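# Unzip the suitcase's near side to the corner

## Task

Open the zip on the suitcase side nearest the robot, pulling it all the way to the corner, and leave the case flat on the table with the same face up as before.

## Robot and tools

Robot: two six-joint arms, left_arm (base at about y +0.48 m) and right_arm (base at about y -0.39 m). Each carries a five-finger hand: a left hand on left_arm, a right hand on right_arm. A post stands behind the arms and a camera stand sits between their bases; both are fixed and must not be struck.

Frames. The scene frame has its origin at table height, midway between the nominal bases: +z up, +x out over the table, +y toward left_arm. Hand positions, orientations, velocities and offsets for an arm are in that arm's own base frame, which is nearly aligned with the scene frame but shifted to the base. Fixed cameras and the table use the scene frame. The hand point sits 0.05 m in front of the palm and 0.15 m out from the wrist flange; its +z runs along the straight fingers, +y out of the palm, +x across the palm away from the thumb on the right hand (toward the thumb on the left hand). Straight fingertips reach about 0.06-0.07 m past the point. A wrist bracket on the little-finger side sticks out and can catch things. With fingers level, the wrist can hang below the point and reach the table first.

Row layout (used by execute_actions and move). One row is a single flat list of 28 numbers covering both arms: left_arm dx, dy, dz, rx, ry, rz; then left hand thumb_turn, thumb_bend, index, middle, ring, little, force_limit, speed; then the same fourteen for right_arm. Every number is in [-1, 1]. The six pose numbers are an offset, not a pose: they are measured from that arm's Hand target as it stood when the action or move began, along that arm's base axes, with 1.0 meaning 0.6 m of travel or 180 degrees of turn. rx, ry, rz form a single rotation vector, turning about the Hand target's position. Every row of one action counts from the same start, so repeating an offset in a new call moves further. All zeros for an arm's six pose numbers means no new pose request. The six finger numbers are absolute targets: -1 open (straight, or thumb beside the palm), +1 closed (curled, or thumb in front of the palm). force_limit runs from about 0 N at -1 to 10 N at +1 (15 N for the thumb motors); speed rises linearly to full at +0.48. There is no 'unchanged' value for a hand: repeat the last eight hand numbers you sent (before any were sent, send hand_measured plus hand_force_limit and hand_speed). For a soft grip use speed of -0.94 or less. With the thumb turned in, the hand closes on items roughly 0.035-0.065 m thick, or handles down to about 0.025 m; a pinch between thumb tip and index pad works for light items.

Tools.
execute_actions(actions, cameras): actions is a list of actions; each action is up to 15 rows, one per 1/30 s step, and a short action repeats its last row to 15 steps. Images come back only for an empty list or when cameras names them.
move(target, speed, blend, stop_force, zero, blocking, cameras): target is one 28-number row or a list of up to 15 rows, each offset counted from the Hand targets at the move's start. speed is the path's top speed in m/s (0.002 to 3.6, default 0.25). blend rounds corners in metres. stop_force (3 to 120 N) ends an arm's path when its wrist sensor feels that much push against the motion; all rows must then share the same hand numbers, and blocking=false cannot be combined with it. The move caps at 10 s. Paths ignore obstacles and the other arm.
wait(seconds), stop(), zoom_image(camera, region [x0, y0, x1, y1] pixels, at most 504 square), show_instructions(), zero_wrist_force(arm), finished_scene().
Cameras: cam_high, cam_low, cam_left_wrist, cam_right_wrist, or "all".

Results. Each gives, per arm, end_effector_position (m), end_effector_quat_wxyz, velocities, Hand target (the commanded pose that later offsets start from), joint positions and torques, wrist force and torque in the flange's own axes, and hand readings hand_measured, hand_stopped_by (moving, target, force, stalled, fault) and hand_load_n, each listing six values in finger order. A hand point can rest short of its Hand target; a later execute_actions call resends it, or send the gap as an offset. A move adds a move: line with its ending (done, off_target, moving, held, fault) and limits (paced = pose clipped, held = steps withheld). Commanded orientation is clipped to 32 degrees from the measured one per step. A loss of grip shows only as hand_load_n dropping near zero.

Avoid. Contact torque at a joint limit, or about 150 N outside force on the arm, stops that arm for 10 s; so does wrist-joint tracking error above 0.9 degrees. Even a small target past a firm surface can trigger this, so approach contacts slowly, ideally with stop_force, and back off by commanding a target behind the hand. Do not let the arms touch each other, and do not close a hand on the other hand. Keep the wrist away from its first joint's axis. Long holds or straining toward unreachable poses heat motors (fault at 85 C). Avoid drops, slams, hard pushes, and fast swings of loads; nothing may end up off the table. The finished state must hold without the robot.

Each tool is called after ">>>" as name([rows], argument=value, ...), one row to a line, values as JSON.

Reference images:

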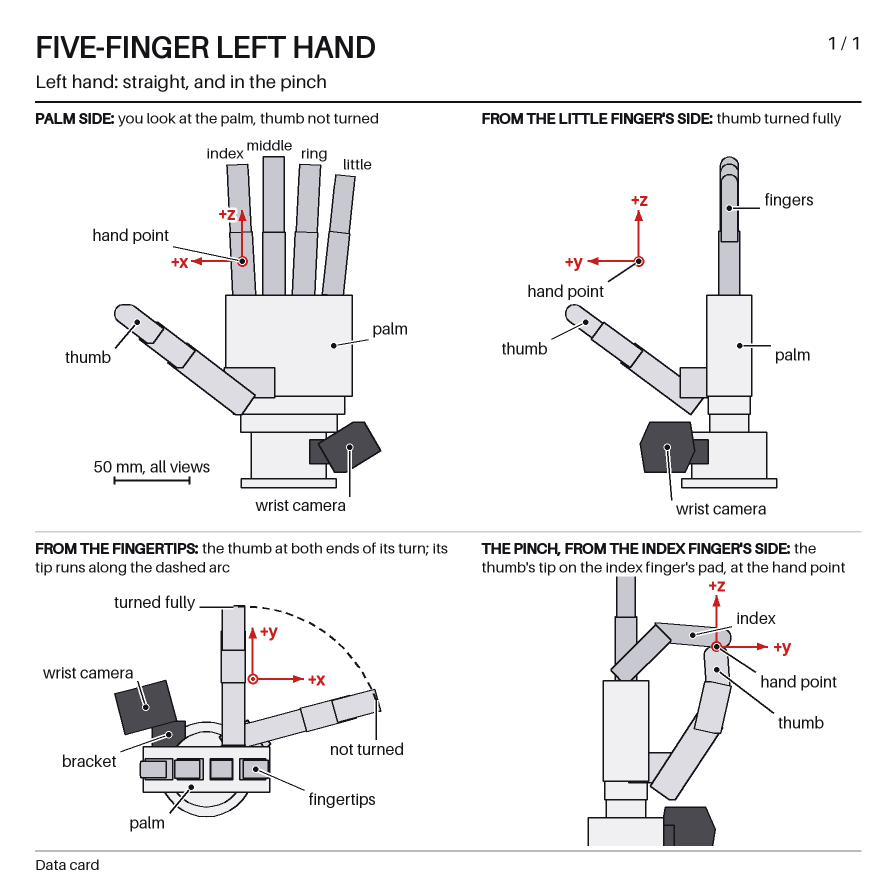

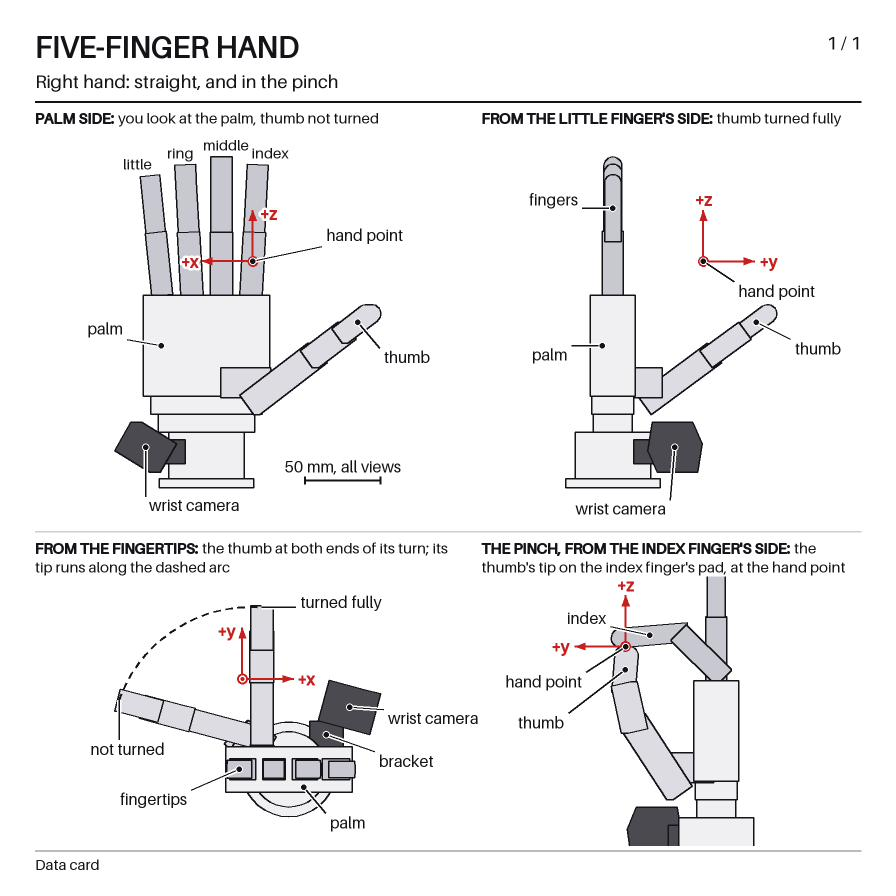

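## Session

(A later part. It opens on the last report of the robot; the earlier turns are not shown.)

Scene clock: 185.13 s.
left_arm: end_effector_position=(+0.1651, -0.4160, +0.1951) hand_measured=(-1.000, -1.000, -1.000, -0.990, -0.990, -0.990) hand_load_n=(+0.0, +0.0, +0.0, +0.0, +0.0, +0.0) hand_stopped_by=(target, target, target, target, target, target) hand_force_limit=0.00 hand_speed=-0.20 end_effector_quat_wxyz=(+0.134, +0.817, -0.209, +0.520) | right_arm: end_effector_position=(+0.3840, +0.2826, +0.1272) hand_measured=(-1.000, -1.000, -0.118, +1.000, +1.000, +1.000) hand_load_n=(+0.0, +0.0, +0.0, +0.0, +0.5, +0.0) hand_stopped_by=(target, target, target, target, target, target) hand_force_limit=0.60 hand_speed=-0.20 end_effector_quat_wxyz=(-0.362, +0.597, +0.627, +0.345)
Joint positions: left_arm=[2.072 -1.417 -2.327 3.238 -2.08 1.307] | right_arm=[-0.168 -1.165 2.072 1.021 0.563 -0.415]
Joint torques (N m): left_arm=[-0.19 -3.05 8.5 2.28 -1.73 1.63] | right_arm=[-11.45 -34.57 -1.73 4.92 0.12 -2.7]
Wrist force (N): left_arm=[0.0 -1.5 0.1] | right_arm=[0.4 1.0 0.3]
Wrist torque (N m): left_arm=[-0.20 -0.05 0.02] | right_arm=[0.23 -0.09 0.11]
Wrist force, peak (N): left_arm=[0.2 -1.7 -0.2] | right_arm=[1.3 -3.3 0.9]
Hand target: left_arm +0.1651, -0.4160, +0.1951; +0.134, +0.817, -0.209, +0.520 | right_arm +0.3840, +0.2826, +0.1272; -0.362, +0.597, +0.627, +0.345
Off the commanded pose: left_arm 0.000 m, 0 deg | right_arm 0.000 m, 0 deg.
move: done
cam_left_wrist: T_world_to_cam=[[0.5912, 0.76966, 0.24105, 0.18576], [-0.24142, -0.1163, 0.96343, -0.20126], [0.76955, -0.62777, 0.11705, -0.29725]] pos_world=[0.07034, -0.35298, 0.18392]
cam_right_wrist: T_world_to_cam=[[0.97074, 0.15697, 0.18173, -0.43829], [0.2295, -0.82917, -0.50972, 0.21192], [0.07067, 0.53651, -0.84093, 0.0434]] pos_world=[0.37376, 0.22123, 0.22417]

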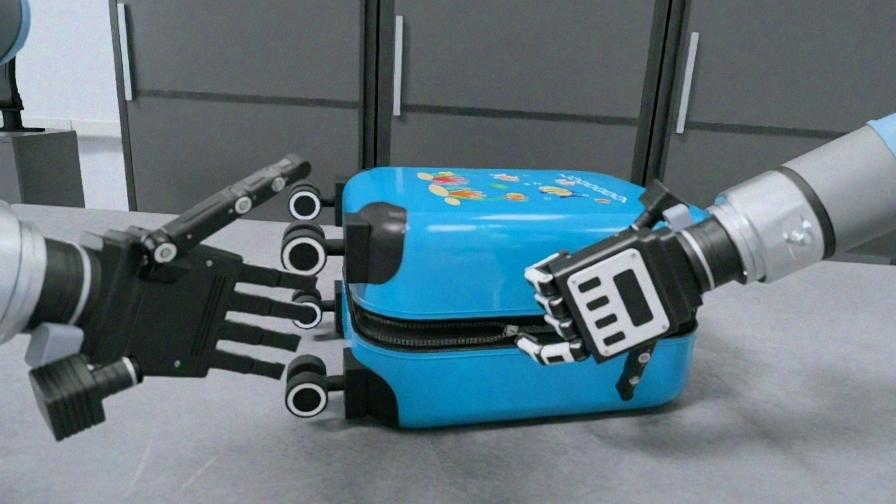

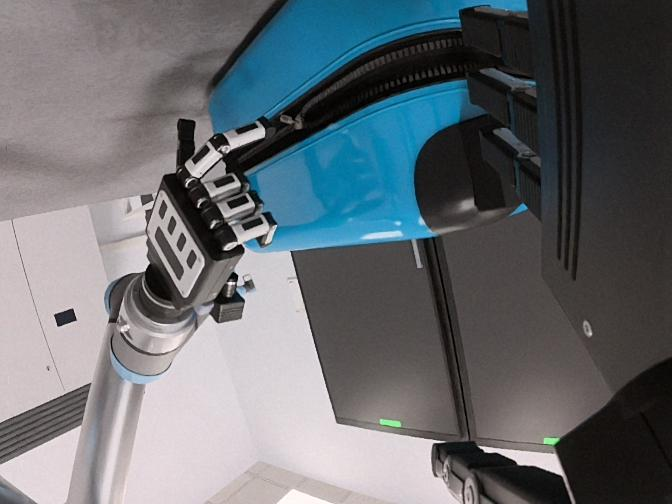

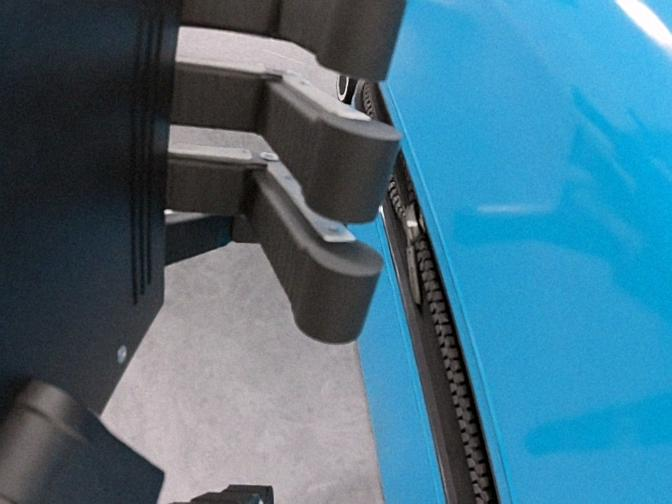

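>>> move(target=[0,0,0,0,0,0,-1,-1,-1,-0.99,-0.99,-0.99,0,-0.2,0.0232,0.0063,-0.0123,0.0832,0.0041,0,-1,-1,-0.33,1,1,1,0.6,-0.2], speed=0.04, cameras=["cam_low","cam_left_wrist","cam_right_wrist"])

>>> zoom_image(camera="cam_low", region=[450, 290, 570, 380])

>>> zoom_image(camera="cam_left_wrist", region=[220, 70, 340, 160])

Scene clock: 191.57 s.
left_arm: end_effector_position=(+0.1651, -0.4160, +0.1951) hand_measured=(-1.000, -1.000, -1.000, -0.990, -0.990, -0.990) hand_load_n=(+0.0, +0.0, +0.0, +0.0, +0.0, +0.0) hand_stopped_by=(target, target, target, target, target, target) hand_force_limit=0.00 hand_speed=-0.20 end_effector_quat_wxyz=(+0.134, +0.817, -0.209, +0.520) | right_arm: end_effector_position=(+0.3979, +0.2864, +0.1199) hand_measured=(-1.000, -1.000, -0.330, +1.000, +1.000, +1.000) hand_load_n=(+0.0, +0.0, +0.0, +0.0, +0.0, +0.0) hand_stopped_by=(target, target, target, target, target, target) hand_force_limit=0.60 hand_speed=-0.20 end_effector_quat_wxyz=(-0.441, +0.547, +0.574, +0.420)
Joint positions: left_arm=[2.072 -1.417 -2.327 3.238 -2.08 1.307] | right_arm=[-0.245 -0.941 2.136 1.201 0.391 -0.863]
Joint torques (N m): left_arm=[-2.16 -3.89 8.79 2.36 -1.84 1.48] | right_arm=[-11.59 -21.9 3.04 4.34 -2.32 -2.73]
Wrist force (N): left_arm=[0.0 -1.4 -0.3] | right_arm=[0.3 0.9 0.8]
Wrist torque (N m): left_arm=[-0.17 -0.05 0.02] | right_arm=[0.19 -0.08 0.05]
Wrist force, peak (N): left_arm=[0.2 -1.7 -0.1] | right_arm=[0.8 1.1 0.6]
Hand target: left_arm +0.1651, -0.4160, +0.1951; +0.134, +0.817, -0.209, +0.520 | right_arm +0.3979, +0.2864, +0.1199; -0.441, +0.547, +0.574, +0.420
Off the commanded pose: left_arm 0.000 m, 0 deg | right_arm 0.000 m, 0 deg.
move: done
cam_left_wrist: T_world_to_cam=[[0.5912, 0.76966, 0.24105, 0.18576], [-0.24142, -0.1163, 0.96343, -0.20126], [0.76955, -0.62777, 0.11705, -0.29725]] pos_world=[0.07034, -0.35298, 0.18392]
cam_right_wrist: T_world_to_cam=[[0.97323, 0.10631, 0.20379, -0.44012], [0.22164, -0.66895, -0.70949, 0.18929], [0.0609, 0.73566, -0.67461, -0.03881]] pos_world=[0.38875, 0.20197, 0.19781]

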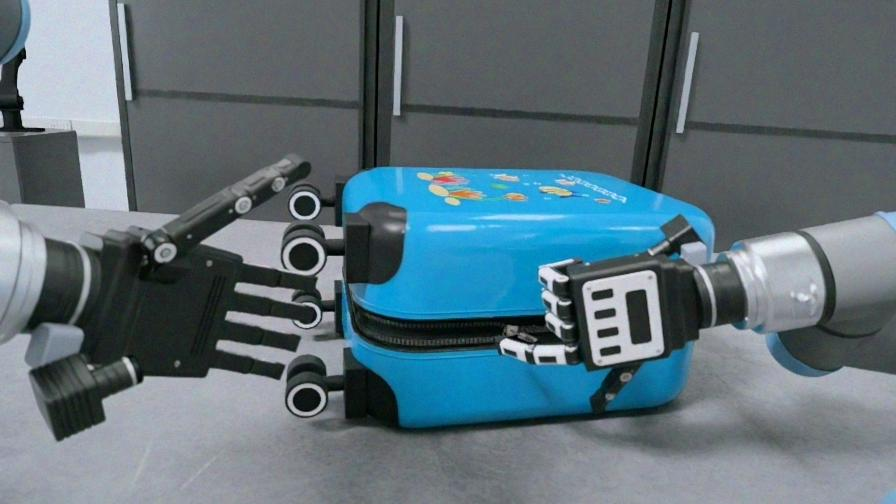

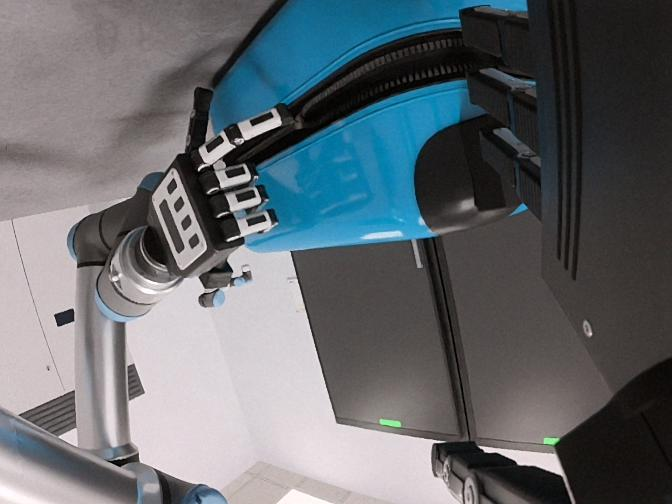

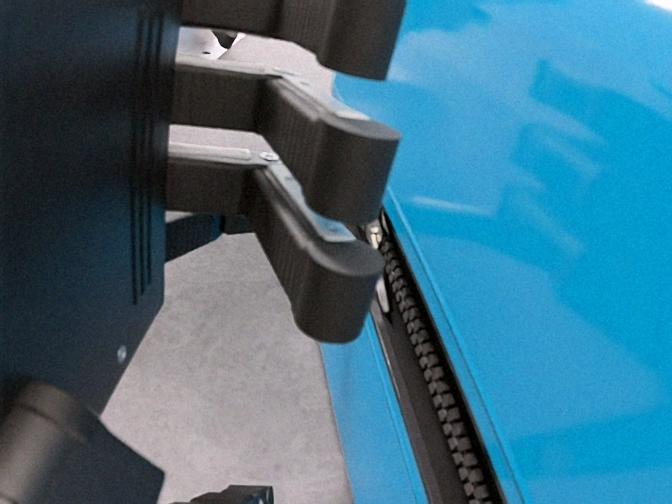

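Scaled by 4.200 from the camera's image (finer frame: 1280x720).

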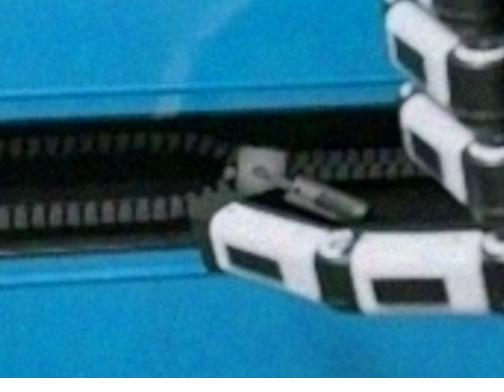

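Scaled by 4.200 from the camera's image (finer frame: 960x720).

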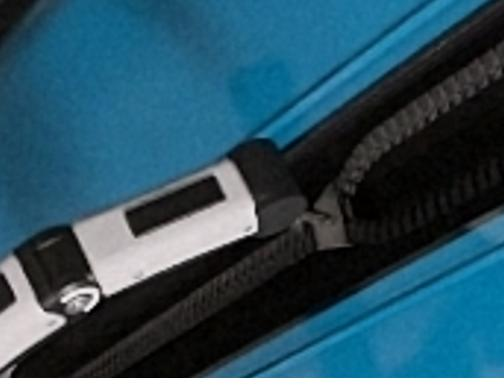

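>>> move(target=[0,0,0,0,0,0,-1,-1,-1,-0.99,-0.99,-0.99,0,-0.2,0.0,0.0,0.0067,0,0,0,-1,-1,-0.33,1,1,1,0.6,-0.2], speed=0.04)

>>> move(target=[0,0,0,0,0,0,-1,-1,-1,-0.99,-0.99,-0.99,0,-0.2,0.0477,0.015,0,0,0,0,-1,-1,-0.33,1,1,1,0.6,-0.2], speed=0.01, stop_force=3, cameras=["cam_low","cam_left_wrist"])

>>> zoom_image(camera="cam_low", region=[450, 290, 570, 380])

>>> zoom_image(camera="cam_left_wrist", region=[220, 70, 340, 160])

Scene clock: 192.53 s.
left_arm: end_effector_position=(+0.1651, -0.4160, +0.1951) hand_measured=(-1.000, -1.000, -1.000, -0.990, -0.990, -0.990) hand_load_n=(+0.0, +0.0, +0.0, +0.0, +0.0, +0.0) hand_stopped_by=(target, target, target, target, target, target) hand_force_limit=0.00 hand_speed=-0.20 end_effector_quat_wxyz=(+0.134, +0.817, -0.209, +0.520) | right_arm: end_effector_position=(+0.3979, +0.2864, +0.1239) hand_measured=(-1.000, -1.000, -0.330, +1.000, +1.000, +1.000) hand_load_n=(+0.0, +0.0, +0.0, +0.0, +0.0, +0.0) hand_stopped_by=(target, target, target, target, target, target) hand_force_limit=0.60 hand_speed=-0.20 end_effector_quat_wxyz=(-0.441, +0.547, +0.574, +0.420)
Joint positions: left_arm=[2.072 -1.417 -2.327 3.238 -2.08 1.307] | right_arm=[-0.245 -0.951 2.136 1.211 0.391 -0.864]
Joint torques (N m): left_arm=[-2.45 -2.25 8.52 2.55 -1.65 1.69] | right_arm=[-10.59 -38.18 2.66 4.47 -1.32 -2.59]
Wrist force (N): left_arm=[0.0 -1.5 -0.2] | right_arm=[0.1 0.6 0.8]
Wrist torque (N m): left_arm=[-0.19 -0.05 0.03] | right_arm=[0.15 -0.06 0.03]
Wrist force, peak (N): left_arm=[-0.2 -1.5 -0.2] | right_arm=[0.3 0.8 0.9]
Hand target: left_arm +0.1651, -0.4160, +0.1951; +0.134, +0.817, -0.209, +0.520 | right_arm +0.3979, +0.2864, +0.1239; -0.441, +0.547, +0.574, +0.420
Off the commanded pose: left_arm 0.000 m, 0 deg | right_arm 0.000 m, 0 deg.
move: done

Scene clock: 195.60 s.
left_arm: end_effector_position=(+0.1651, -0.4160, +0.1951) hand_measured=(-1.000, -1.000, -1.000, -0.990, -0.990, -0.990) hand_load_n=(+0.0, -0.5, +0.0, +0.0, +0.0, +0.0) hand_stopped_by=(target, target, target, target, target, target) hand_force_limit=0.00 hand_speed=-0.20 end_effector_quat_wxyz=(+0.134, +0.817, -0.209, +0.520) | right_arm: end_effector_position=(+0.4176, +0.2925, +0.1239) hand_measured=(-1.000, -1.000, -0.330, +1.000, +1.000, +1.000) hand_load_n=(+0.0, +0.5, +1.0, +0.0, +0.0, +0.0) hand_stopped_by=(target, target, target, target, target, target) hand_force_limit=0.60 hand_speed=-0.20 end_effector_quat_wxyz=(-0.441, +0.547, +0.574, +0.420)
Joint positions: left_arm=[2.072 -1.417 -2.327 3.238 -2.08 1.307] | right_arm=[-0.214 -0.933 2.064 1.21 0.369 -0.805]
Joint torques (N m): left_arm=[-2.94 -3.37 7.88 2.43 -1.72 1.58] | right_arm=[-11.12 -39.96 1.04 1.54 -0.1 -2.7]
Wrist force (N): left_arm=[-0.1 -1.3 0.0] | right_arm=[-0.5 -1.1 0.2]
Wrist torque (N m): left_arm=[-0.18 -0.03 0.01] | right_arm=[0.18 -0.03 0.02]
Wrist force, peak (N): left_arm=[0.0 -1.6 -0.2] | right_arm=[-1.1 -3.7 -0.7]
Hand target: left_arm +0.1651, -0.4160, +0.1951; +0.134, +0.817, -0.209, +0.520 | right_arm +0.4176, +0.2925, +0.1239; -0.441, +0.547, +0.574, +0.420 (not the last commanded pose)
Off the commanded pose: left_arm 0.000 m, 0 deg | right_arm 0.009 m, 0 deg.
move: contact (right_arm)
cam_left_wrist: T_world_to_cam=[[0.5912, 0.76966, 0.24105, 0.18576], [-0.24142, -0.1163, 0.96343, -0.20126], [0.76955, -0.62777, 0.11705, -0.29725]] pos_world=[0.07034, -0.35298, 0.18392]

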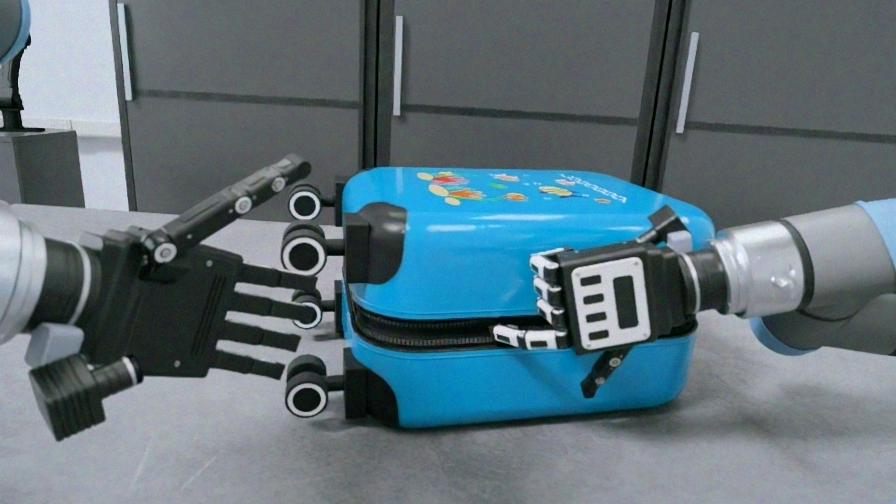

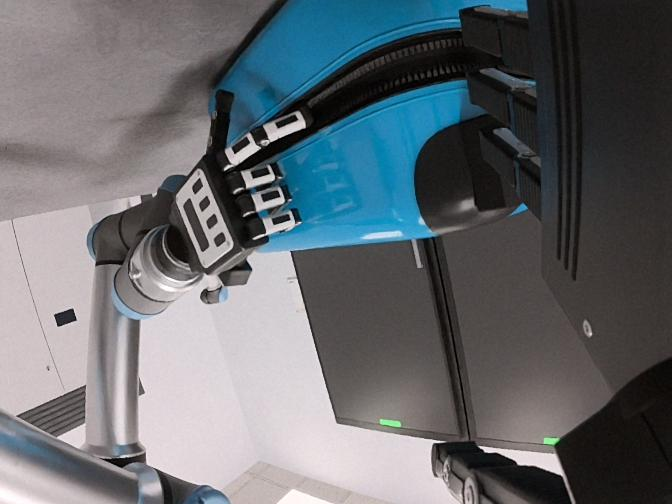

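Scaled by 4.200 from the camera's image (finer frame: 1280x720).

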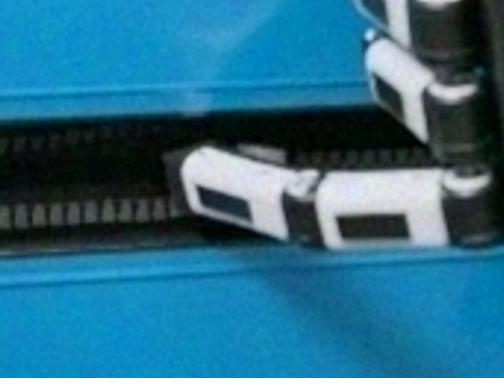

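Scaled by 4.200 from the camera's image (finer frame: 960x720).

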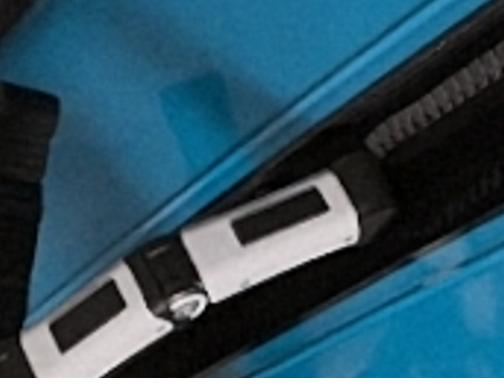

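>>> move(target=[0,0,0,0,0,0,-1,-1,-1,-0.99,-0.99,-0.99,0,-0.2,0.0085,-0.0238,0,0,0,0,-1,-1,-0.33,1,1,1,0.6,-0.2], speed=0.01, stop_force=8, cameras=["cam_low","cam_left_wrist"])

>>> zoom_image(camera="cam_low", region=[450, 290, 570, 380])

>>> zoom_image(camera="cam_left_wrist", region=[220, 70, 340, 160])

Scene clock: 198.37 s.
left_arm: end_effector_position=(+0.1651, -0.4160, +0.1951) hand_measured=(-1.000, -1.000, -1.000, -0.990, -0.990, -0.990) hand_load_n=(+0.0, -0.5, +0.0, +0.0, +0.0, +0.0) hand_stopped_by=(target, target, target, target, target, target) hand_force_limit=0.00 hand_speed=-0.20 end_effector_quat_wxyz=(+0.134, +0.817, -0.209, +0.520) | right_arm: end_effector_position=(+0.4227, +0.2783, +0.1239) hand_measured=(-1.000, -1.000, -0.330, +1.000, +1.000, +1.000) hand_load_n=(+0.0, +0.0, +3.5, +0.0, +0.0, +0.0) hand_stopped_by=(target, target, target, target, target, target) hand_force_limit=0.60 hand_speed=-0.20 end_effector_quat_wxyz=(-0.441, +0.547, +0.574, +0.420)
Joint positions: left_arm=[2.072 -1.417 -2.327 3.238 -2.08 1.307] | right_arm=[-0.251 -0.923 2.067 1.261 0.395 -0.873]
Joint torques (N m): left_arm=[-4.11 -2.49 9.33 2.43 -1.68 1.45] | right_arm=[-12.98 -23.04 0.77 4.24 -0.34 -2.83]
Wrist force (N): left_arm=[0.1 -1.5 -0.2] | right_arm=[0.3 -2.9 1.7]
Wrist torque (N m): left_arm=[-0.19 -0.07 0.03] | right_arm=[0.10 -0.05 0.04]
Wrist force, peak (N): left_arm=[-0.1 -1.6 -0.1] | right_arm=[1.4 -5.8 2.1]
Hand target: left_arm +0.1651, -0.4160, +0.1951; +0.134, +0.817, -0.209, +0.520 | right_arm +0.4227, +0.2783, +0.1239; -0.441, +0.547, +0.574, +0.420
Off the commanded pose: left_arm 0.000 m, 0 deg | right_arm 0.000 m, 0 deg.
move: done
cam_left_wrist: T_world_to_cam=[[0.5912, 0.76966, 0.24105, 0.18576], [-0.24142, -0.1163, 0.96343, -0.20126], [0.76955, -0.62777, 0.11705, -0.29725]] pos_world=[0.07034, -0.35298, 0.18392]

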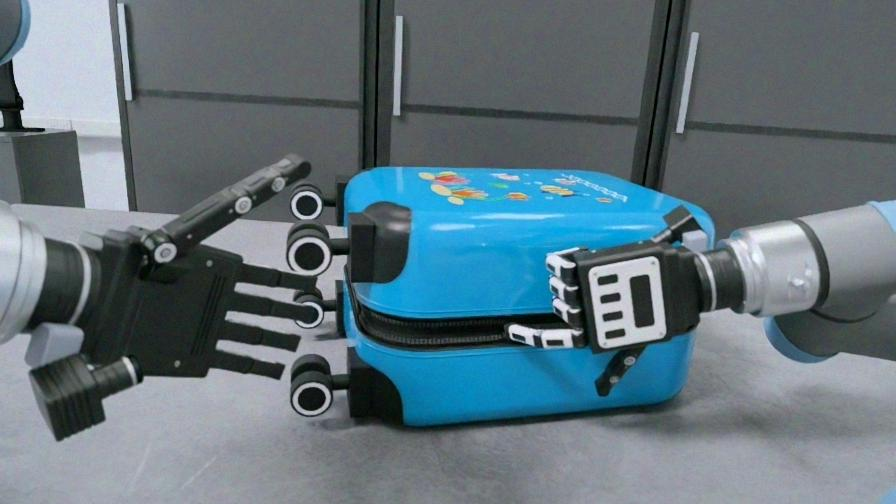

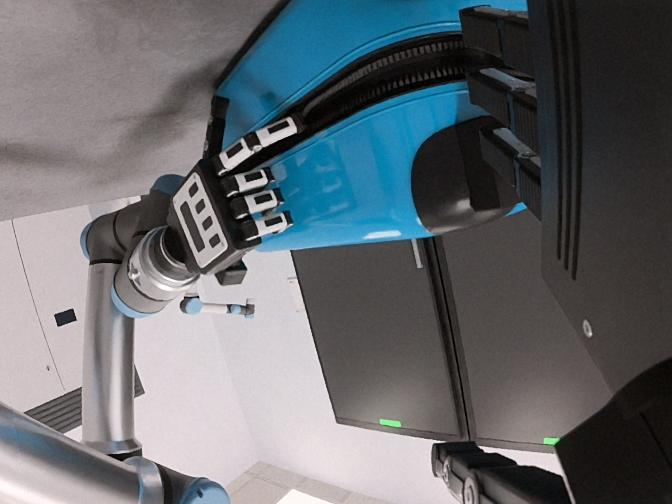

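Scaled by 4.200 from the camera's image (finer frame: 1280x720).

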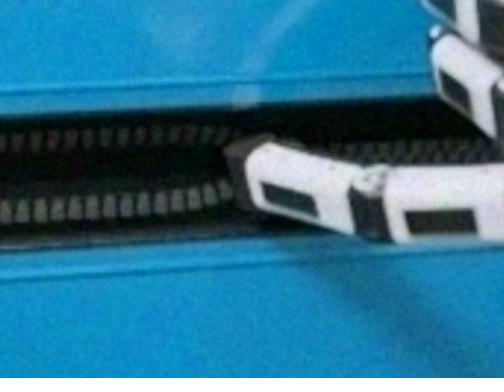

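Scaled by 4.200 from the camera's image (finer frame: 960x720).

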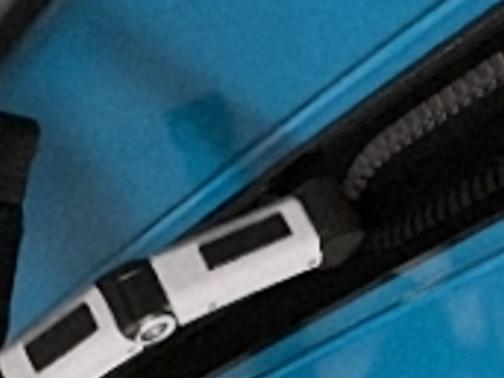

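>>> move([
  [0.03,0.06,0.375,0,0,0,-1,-1,-1,-0.99,-0.99,-0.99,0,-0.2,-0.08,-0.025,0,0,0,0,-1,-1,-0.33,1,1,1,0.6,-0.2],
  [0.301,-0.162,0.325,0.4049,-0.0923,-0.4539,-1,-1,-1,-0.99,-0.99,-0.99,0,-0.2,-0.08,-0.025,0,0,0,0,-1,-1,-0.33,1,1,1,0.6,-0.2],
], speed=0.2, blend=[0.03,0], cameras=["all"])

Scene clock: 208.10 s.
left_arm: end_effector_position=(+0.3451, -0.5124, +0.3893) hand_measured=(-1.000, -1.000, -1.000, -0.990, -0.990, -0.990) hand_load_n=(+0.0, +0.0, +0.0, +0.0, +0.0, +0.0) hand_stopped_by=(target, target, target, target, target, target) hand_force_limit=0.00 hand_speed=-0.20 end_effector_quat_wxyz=(+0.079, -0.346, +0.909, -0.217) | right_arm: end_effector_position=(+0.3747, +0.2633, +0.1239) hand_measured=(-1.000, -1.000, -0.330, +1.000, +1.000, +1.000) hand_load_n=(+0.0, +0.0, +0.0, +0.0, +0.0, +0.0) hand_stopped_by=(target, target, target, target, target, target) hand_force_limit=0.60 hand_speed=-0.20 end_effector_quat_wxyz=(-0.441, +0.547, +0.574, +0.420)
Joint positions: left_arm=[2.449 -2.432 -0.035 1.357 -1.498 3.275] | right_arm=[-0.337 -0.966 2.24 1.25 0.463 -1.004]
Joint torques (N m): left_arm=[8.98 35.53 21.83 -3.59 2.08 1.64] | right_arm=[-10.81 -34.74 4.9 3.46 0.49 -2.69]
Wrist force (N): left_arm=[0.3 -0.6 0.5] | right_arm=[0.2 1.0 0.8]
Wrist torque (N m): left_arm=[-0.12 -0.05 0.01] | right_arm=[0.19 -0.09 0.06]
Wrist force, peak (N): left_arm=[-1.2 -1.3 0.4] | right_arm=[0.1 -3.0 2.2]
Hand target: left_arm +0.3457, -0.5132, +0.3901; +0.077, -0.345, +0.913, -0.202 | right_arm +0.3747, +0.2633, +0.1239; -0.441, +0.547, +0.574, +0.420
Off the commanded pose: left_arm 0.001 m, 2 deg | right_arm 0.000 m, 0 deg.
elbow stopped short (left arm): the move would have taken joint 3 (elbow) straighter than the controller allows.
move: done
cam_left_wrist: T_world_to_cam=[[0.36948, -0.83704, 0.40355, -0.70325], [-0.89512, -0.20401, 0.39641, 0.04528], [-0.24949, -0.50769, -0.82463, 0.26092]] pos_world=[0.36547, -0.44694, 0.48101]
cam_right_wrist: T_world_to_cam=[[0.97323, 0.10635, 0.20374, -0.41591], [0.22164, -0.66884, -0.7096, 0.18182], [0.0608, 0.73576, -0.67451, -0.01771]] pos_world=[0.36555, 0.17887, 0.20181]

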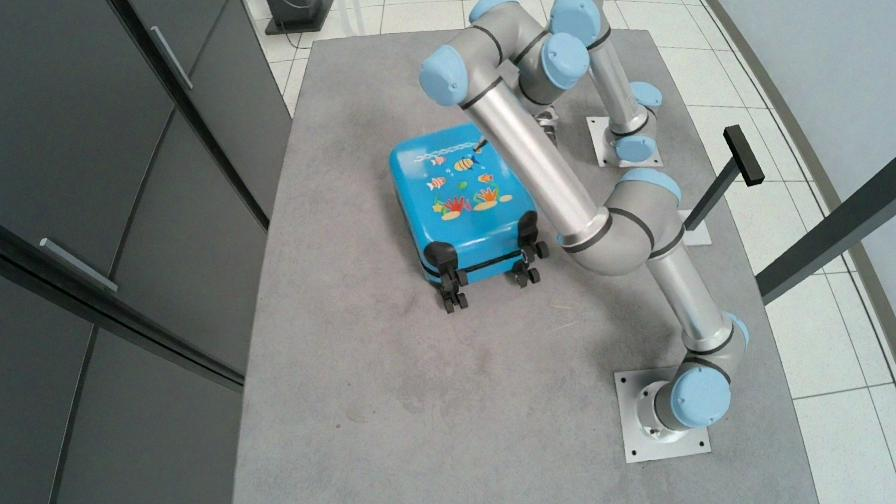

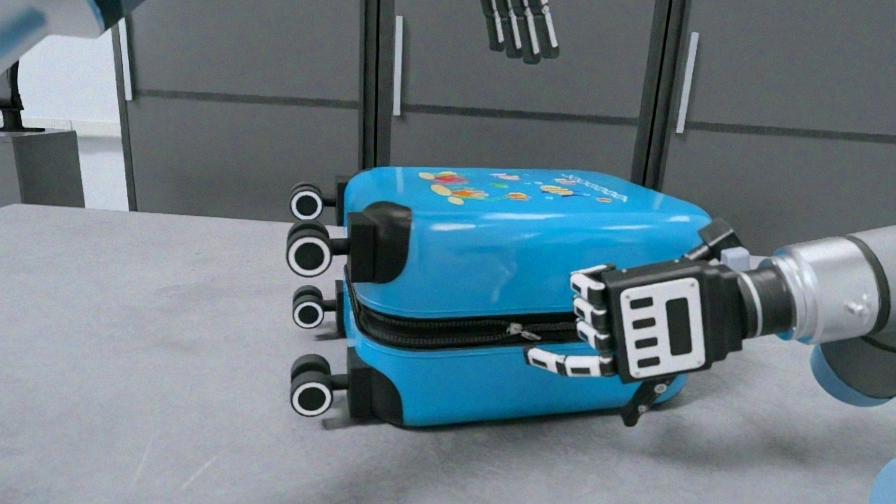

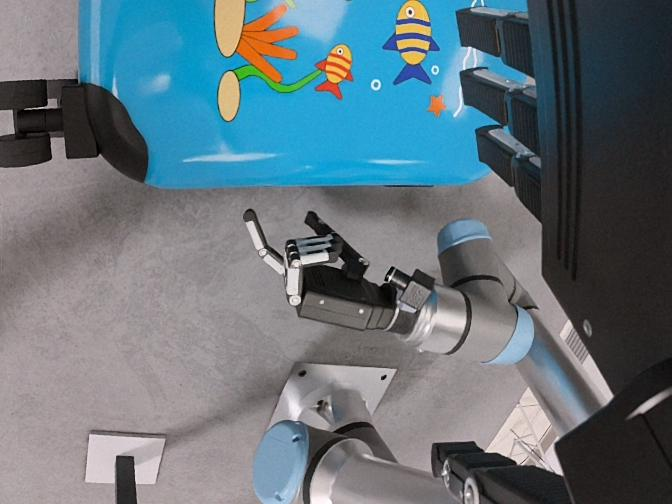

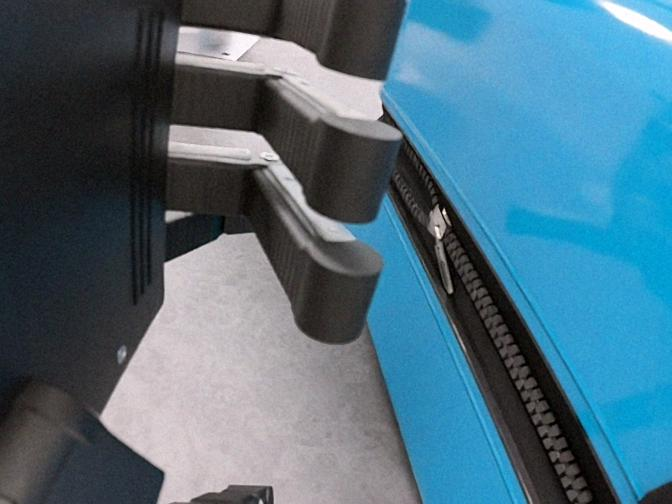

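>>> move(target=[0,0,-0.15,0,0,0,-1,-1,-1,-0.99,-0.99,-0.99,0,-0.2,0,0,0,0,0,0,-1,-1,-0.33,1,1,1,0.6,-0.2], speed=0.08)

>>> move(target=[0,0,-0.12,0,0,0,-1,-1,-1,-0.99,-0.99,-0.99,0,-0.2,0,0,0,0,0,0,-1,-1,-0.33,1,1,1,0.6,-0.2], speed=0.008, stop_force=12, cameras=["all"])

Scene clock: 210.13 s.
left_arm: end_effector_position=(+0.3458, -0.5132, +0.3002) hand_measured=(-1.000, -1.000, -1.000, -0.990, -0.990, -0.990) hand_load_n=(+0.0, +0.0, +0.0, +0.0, +0.0, +0.0) hand_stopped_by=(target, target, target, target, target, target) hand_force_limit=0.00 hand_speed=-0.20 end_effector_quat_wxyz=(+0.077, -0.345, +0.913, -0.202) | right_arm: end_effector_position=(+0.3747, +0.2633, +0.1239) hand_measured=(-1.000, -1.000, -0.330, +1.000, +1.000, +1.000) hand_load_n=(+0.0, +0.0, +0.0, +0.0, +0.0, +0.0) hand_stopped_by=(target, target, target, target, target, target) hand_force_limit=0.60 hand_speed=-0.20 end_effector_quat_wxyz=(-0.441, +0.547, +0.574, +0.420)
Joint positions: left_arm=[2.444 -2.225 -0.674 1.759 -1.508 3.278] | right_arm=[-0.337 -0.966 2.24 1.25 0.463 -1.004]
Joint torques (N m): left_arm=[-9.41 59.45 9.82 0.91 -0.36 1.51] | right_arm=[-10.5 -34.35 6.31 3.65 0.38 -2.48]
Wrist force (N): left_arm=[0.4 -0.8 0.4] | right_arm=[0.3 0.9 0.7]
Wrist torque (N m): left_arm=[-0.15 -0.08 0.06] | right_arm=[0.17 -0.12 0.07]
Wrist force, peak (N): left_arm=[0.4 -0.6 0.9] | right_arm=[0.2 1.1 0.8]
Hand target: left_arm +0.3457, -0.5132, +0.3001; +0.077, -0.345, +0.913, -0.202 | right_arm +0.3747, +0.2633, +0.1239; -0.441, +0.547, +0.574, +0.420
Off the commanded pose: left_arm 0.000 m, 0 deg | right_arm 0.000 m, 0 deg.
move: done

Scene clock: 216.43 s.
left_arm: end_effector_position=(+0.3457, -0.5132, +0.2598) hand_measured=(-1.000, -1.000, -1.000, -0.990, -0.990, -0.990) hand_load_n=(+0.0, +0.0, +0.0, +0.0, +0.0, +0.0) hand_stopped_by=(target, target, target, target, target, target) hand_force_limit=0.00 hand_speed=-0.20 end_effector_quat_wxyz=(+0.077, -0.345, +0.913, -0.202) | right_arm: end_effector_position=(+0.3747, +0.2633, +0.1239) hand_measured=(-1.000, -1.000, -0.330, +1.000, +1.000, +1.000) hand_load_n=(+0.0, +0.0, +0.0, +0.0, +0.0, +0.0) hand_stopped_by=(target, target, target, target, target, target) hand_force_limit=0.60 hand_speed=-0.20 end_effector_quat_wxyz=(-0.441, +0.547, +0.574, +0.420)
Joint positions: left_arm=[2.444 -2.199 -0.821 1.881 -1.508 3.278] | right_arm=[-0.337 -0.966 2.24 1.25 0.463 -1.004]
Joint torques (N m): left_arm=[-6.91 23.23 20.35 -2.34 1.55 -0.66] | right_arm=[-9.54 -34.28 4.28 3.65 0.45 -2.57]
Wrist force (N): left_arm=[-0.1 -2.3 -11.2] | right_arm=[0.3 0.8 0.7]
Wrist torque (N m): left_arm=[0.45 -0.30 0.07] | right_arm=[0.16 -0.11 0.06]
Wrist force, peak (N): left_arm=[0.5 -2.9 -16.3] | right_arm=[0.5 0.9 1.0]
Hand target: left_arm +0.3457, -0.5132, +0.2598; +0.077, -0.345, +0.913, -0.202 (not the last commanded pose) | right_arm +0.3747, +0.2633, +0.1239; -0.441, +0.547, +0.574, +0.420
Off the commanded pose: left_arm 0.032 m, 0 deg | right_arm 0.000 m, 0 deg.
move: contact (left_arm)
cam_left_wrist: T_world_to_cam=[[0.37318, -0.84832, 0.37562, -0.65175], [-0.8895, -0.21208, 0.40474, 0.08878], [-0.26368, -0.48516, -0.83372, 0.17271]] pos_world=[0.36773, -0.45027, 0.35286]
cam_right_wrist: T_world_to_cam=[[0.97323, 0.10635, 0.20374, -0.41591], [0.22164, -0.66884, -0.7096, 0.18182], [0.0608, 0.73576, -0.67451, -0.01771]] pos_world=[0.36555, 0.17887, 0.20181]

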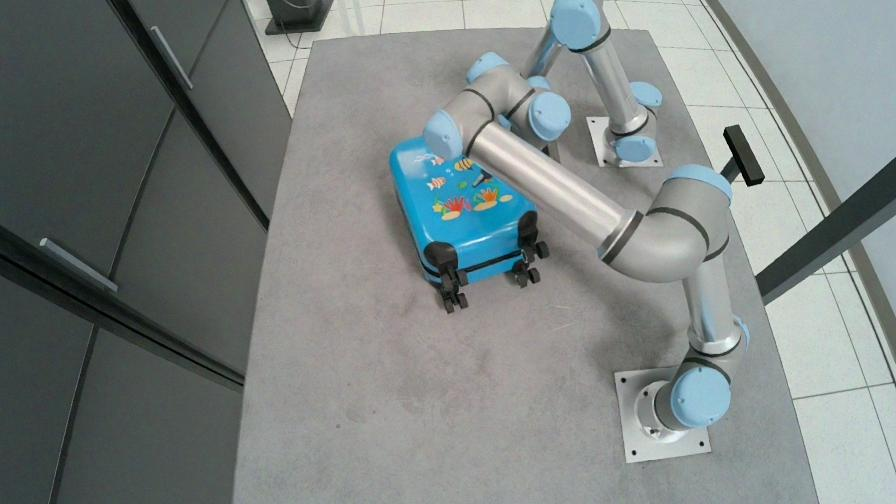

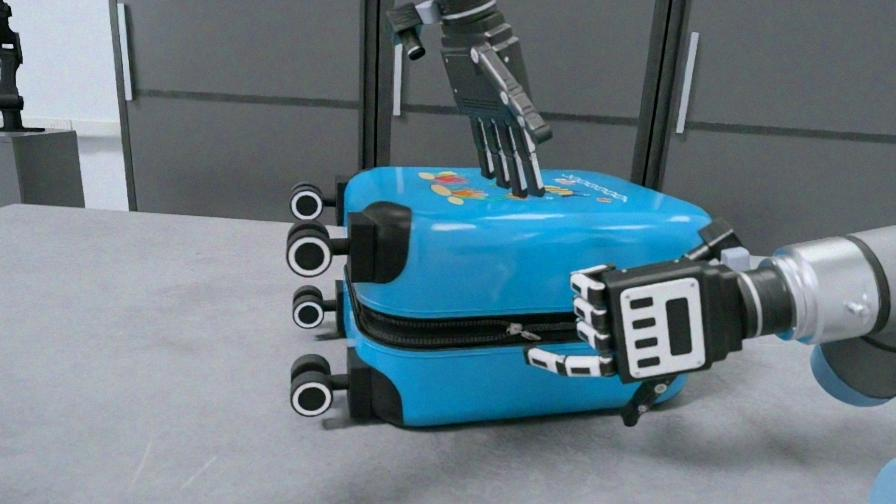

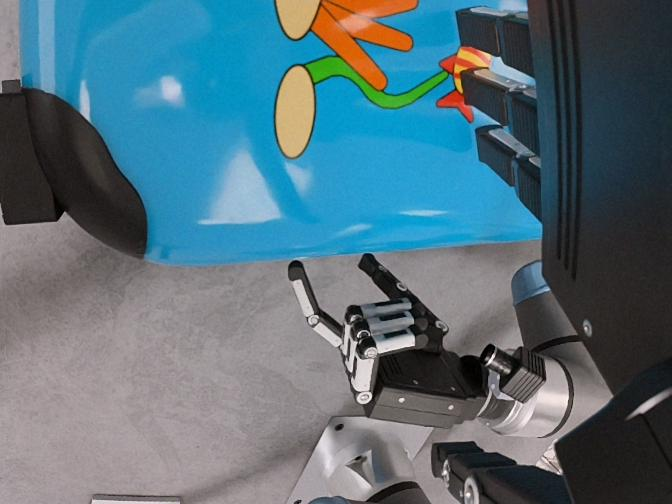

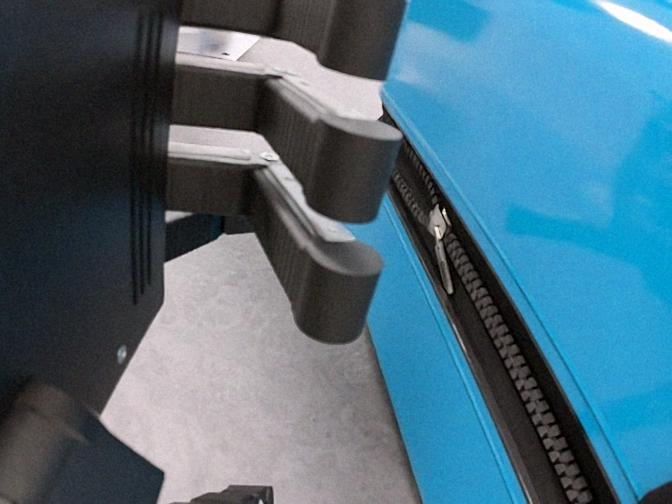

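>>> move(target=[-0.0016,0.0018,-0.0012,0,0,0,-1,-1,-1,-0.99,-0.99,-0.99,0,-0.2,0,0,0,0,0,0,-1,-1,-0.33,1,1,1,0.6,-0.2], speed=0.005, cameras=["cam_low","cam_right_wrist"])

>>> zoom_image(camera="cam_low", region=[450, 290, 570, 380])

>>> zoom_image(camera="cam_low", region=[280, 280, 350, 430])

Scene clock: 217.40 s.
left_arm: end_effector_position=(+0.3448, -0.5121, +0.2590) hand_measured=(-1.000, -1.000, -1.000, -0.990, -0.990, -0.990) hand_load_n=(+0.0, +0.0, -0.5, +0.0, +0.0, +0.0) hand_stopped_by=(target, target, target, target, target, target) hand_force_limit=0.00 hand_speed=-0.20 end_effector_quat_wxyz=(+0.077, -0.345, +0.913, -0.202) | right_arm: end_effector_position=(+0.3747, +0.2633, +0.1239) hand_measured=(-1.000, -1.000, -0.330, +1.000, +1.000, +1.000) hand_load_n=(+0.0, +0.0, +0.0, +0.0, +0.5, +0.5) hand_stopped_by=(target, target, target, target, target, target) hand_force_limit=0.60 hand_speed=-0.20 end_effector_quat_wxyz=(-0.441, +0.547, +0.574, +0.420)
Joint positions: left_arm=[2.445 -2.195 -0.831 1.886 -1.508 3.278] | right_arm=[-0.337 -0.966 2.24 1.25 0.463 -1.004]
Joint torques (N m): left_arm=[8.05 48.35 5.02 2.54 2.04 1.71] | right_arm=[-11.07 -35.16 5.16 3.73 0.43 -2.72]
Wrist force (N): left_arm=[-0.2 -2.2 -15.0] | right_arm=[0.2 0.9 0.6]
Wrist torque (N m): left_arm=[0.70 -0.42 0.03] | right_arm=[0.19 -0.11 0.06]
Wrist force, peak (N): left_arm=[-2.1 -2.7 -15.2] | right_arm=[0.3 1.0 0.9]
Hand target: left_arm +0.3448, -0.5121, +0.2590; +0.077, -0.345, +0.913, -0.202 | right_arm +0.3747, +0.2633, +0.1239; -0.441, +0.547, +0.574, +0.420
Off the commanded pose: left_arm 0.000 m, 0 deg | right_arm 0.000 m, 0 deg.
move: done
cam_right_wrist: T_world_to_cam=[[0.97323, 0.10635, 0.20374, -0.41591], [0.22164, -0.66884, -0.7096, 0.18182], [0.0608, 0.73576, -0.67451, -0.01771]] pos_world=[0.36555, 0.17887, 0.20181]

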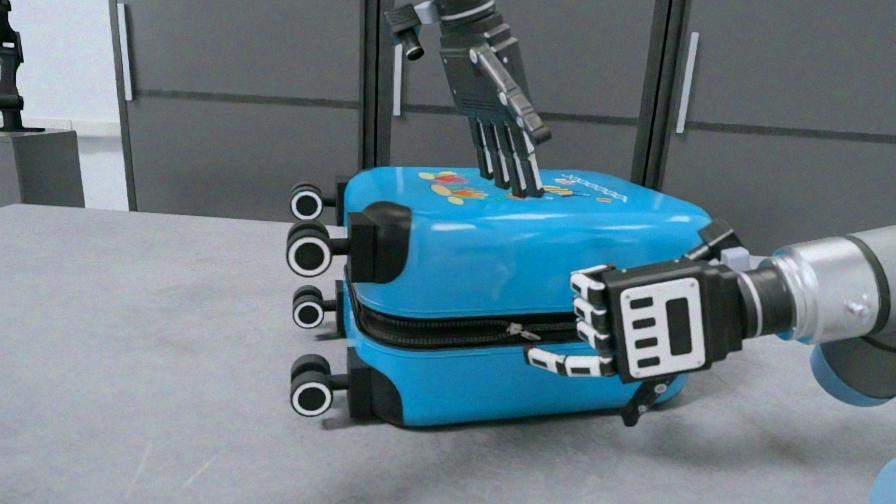

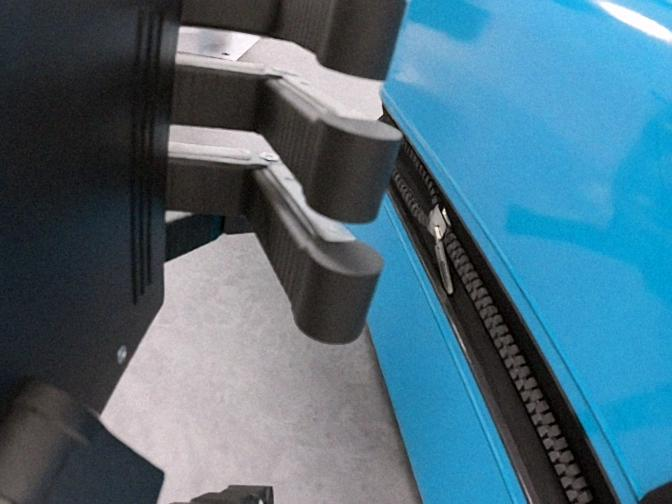

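Scaled by 4.200 from the camera's image (finer frame: 1280x720).

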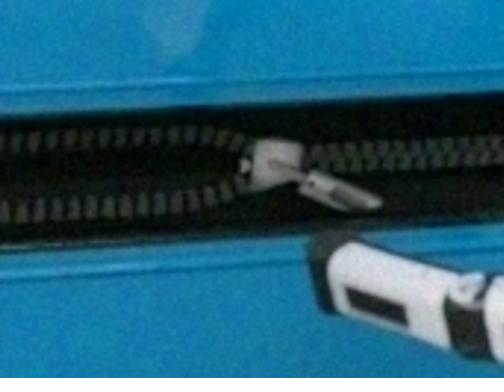

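Scaled by 3.360 from the camera's image (finer frame: 1280x720).

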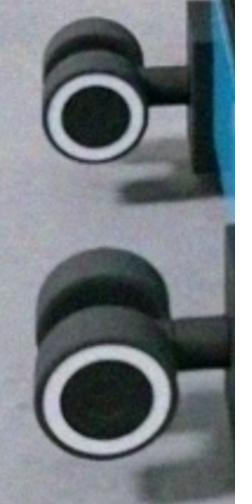

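>>> move(target=[0,0,0,0,0,0,-1,-1,-1,-0.99,-0.99,-0.99,0,-0.2,0.0603,0.0307,0,0,0,0.0083,-1,-1,-0.33,1,1,1,0.6,-0.2], speed=0.04)

>>> move(target=[0,0,0,0,0,0,-1,-1,-1,-0.99,-0.99,-0.99,0,-0.2,0.0315,0.0109,0,0,0,0,-1,-1,-0.33,1,1,1,0.6,-0.2], speed=0.01, stop_force=3, cameras=["cam_low"])

>>> zoom_image(camera="cam_low", region=[450, 290, 570, 380])

Scene clock: 219.53 s.
left_arm: end_effector_position=(+0.3448, -0.5121, +0.2590) hand_measured=(-1.000, -1.000, -1.000, -0.990, -0.990, -0.990) hand_load_n=(+0.0, -0.5, +0.0, +0.0, -0.5, +0.0) hand_stopped_by=(target, target, target, target, target, target) hand_force_limit=0.00 hand_speed=-0.20 end_effector_quat_wxyz=(+0.077, -0.345, +0.913, -0.202) | right_arm: end_effector_position=(+0.4108, +0.2817, +0.1239) hand_measured=(-1.000, -1.000, -0.330, +1.000, +1.000, +1.000) hand_load_n=(+0.0, -0.5, +0.0, +0.0, +0.0, +0.0) hand_stopped_by=(target, target, target, target, target, target) hand_force_limit=0.60 hand_speed=-0.20 end_effector_quat_wxyz=(-0.446, +0.540, +0.582, +0.414)
Joint positions: left_arm=[2.445 -2.195 -0.831 1.886 -1.508 3.278] | right_arm=[-0.248 -0.927 2.091 1.278 0.413 -0.913]
Joint torques (N m): left_arm=[9.02 48.01 5.59 2.18 1.17 1.64] | right_arm=[6.54 -23.31 -17.62 4.12 -2.16 2.42]
Wrist force (N): left_arm=[0.3 -2.4 -14.9] | right_arm=[0.3 0.7 0.5]
Wrist torque (N m): left_arm=[0.66 -0.45 0.07] | right_arm=[0.17 -0.09 -0.04]
Wrist force, peak (N): left_arm=[-0.1 -2.3 -15.2] | right_arm=[0.4 1.1 0.8]
Hand target: left_arm +0.3448, -0.5121, +0.2590; +0.077, -0.345, +0.913, -0.202 | right_arm +0.4108, +0.2817, +0.1239; -0.446, +0.540, +0.582, +0.414
Off the commanded pose: left_arm 0.000 m, 0 deg | right_arm 0.000 m, 0 deg.
move: done

Scene clock: 221.83 s.
left_arm: end_effector_position=(+0.3448, -0.5121, +0.2590) hand_measured=(-1.000, -1.000, -1.000, -0.990, -0.990, -0.990) hand_load_n=(+0.0, +0.0, +0.0, +0.0, +0.0, +0.0) hand_stopped_by=(target, target, target, target, target, target) hand_force_limit=0.00 hand_speed=-0.20 end_effector_quat_wxyz=(+0.077, -0.345, +0.913, -0.202) | right_arm: end_effector_position=(+0.4230, +0.2859, +0.1239) hand_measured=(-1.000, -1.000, -0.330, +1.000, +1.000, +1.000) hand_load_n=(+0.0, +0.0, +1.0, +0.0, +0.0, -0.5) hand_stopped_by=(target, target, target, target, target, target) hand_force_limit=0.60 hand_speed=-0.20 end_effector_quat_wxyz=(-0.446, +0.540, +0.582, +0.414)
Joint positions: left_arm=[2.445 -2.195 -0.831 1.886 -1.508 3.278] | right_arm=[-0.229 -0.914 2.046 1.28 0.398 -0.88]
Joint torques (N m): left_arm=[9.4 47.76 6.44 2.18 0.55 1.48] | right_arm=[-10.66 -40.69 1.74 0.44 -0.12 -2.69]
Wrist force (N): left_arm=[0.2 -2.3 -14.9] | right_arm=[-0.2 -1.4 -0.3]
Wrist torque (N m): left_arm=[0.67 -0.44 0.06] | right_arm=[0.18 -0.08 0.05]
Wrist force, peak (N): left_arm=[0.1 -2.4 -15.1] | right_arm=[-0.2 -2.9 -0.3]
Hand target: left_arm +0.3448, -0.5121, +0.2590; +0.077, -0.345, +0.913, -0.202 | right_arm +0.4230, +0.2859, +0.1239; -0.446, +0.540, +0.582, +0.414 (not the last commanded pose)
Off the commanded pose: left_arm 0.000 m, 0 deg | right_arm 0.007 m, 0 deg.
move: contact (right_arm)

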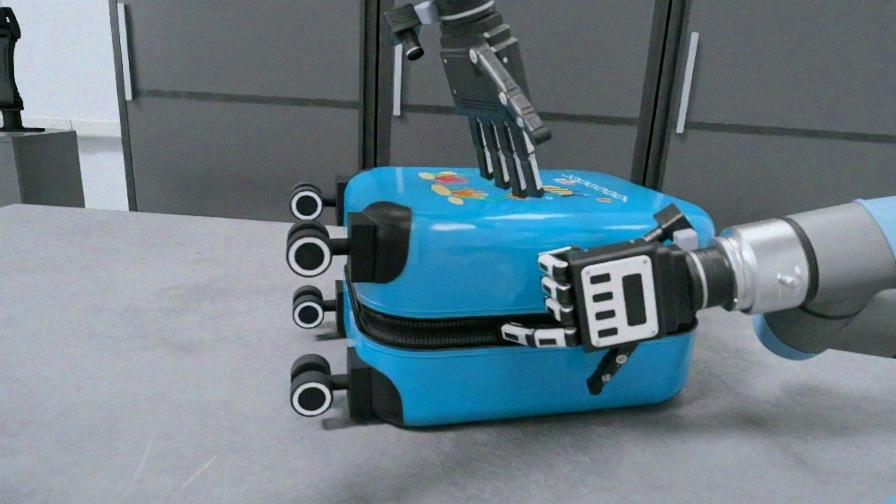

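Scaled by 4.200 from the camera's image (finer frame: 1280x720).

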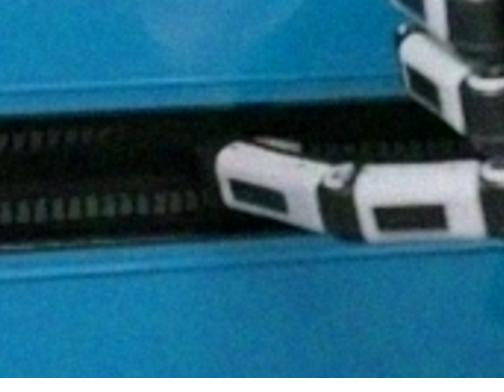

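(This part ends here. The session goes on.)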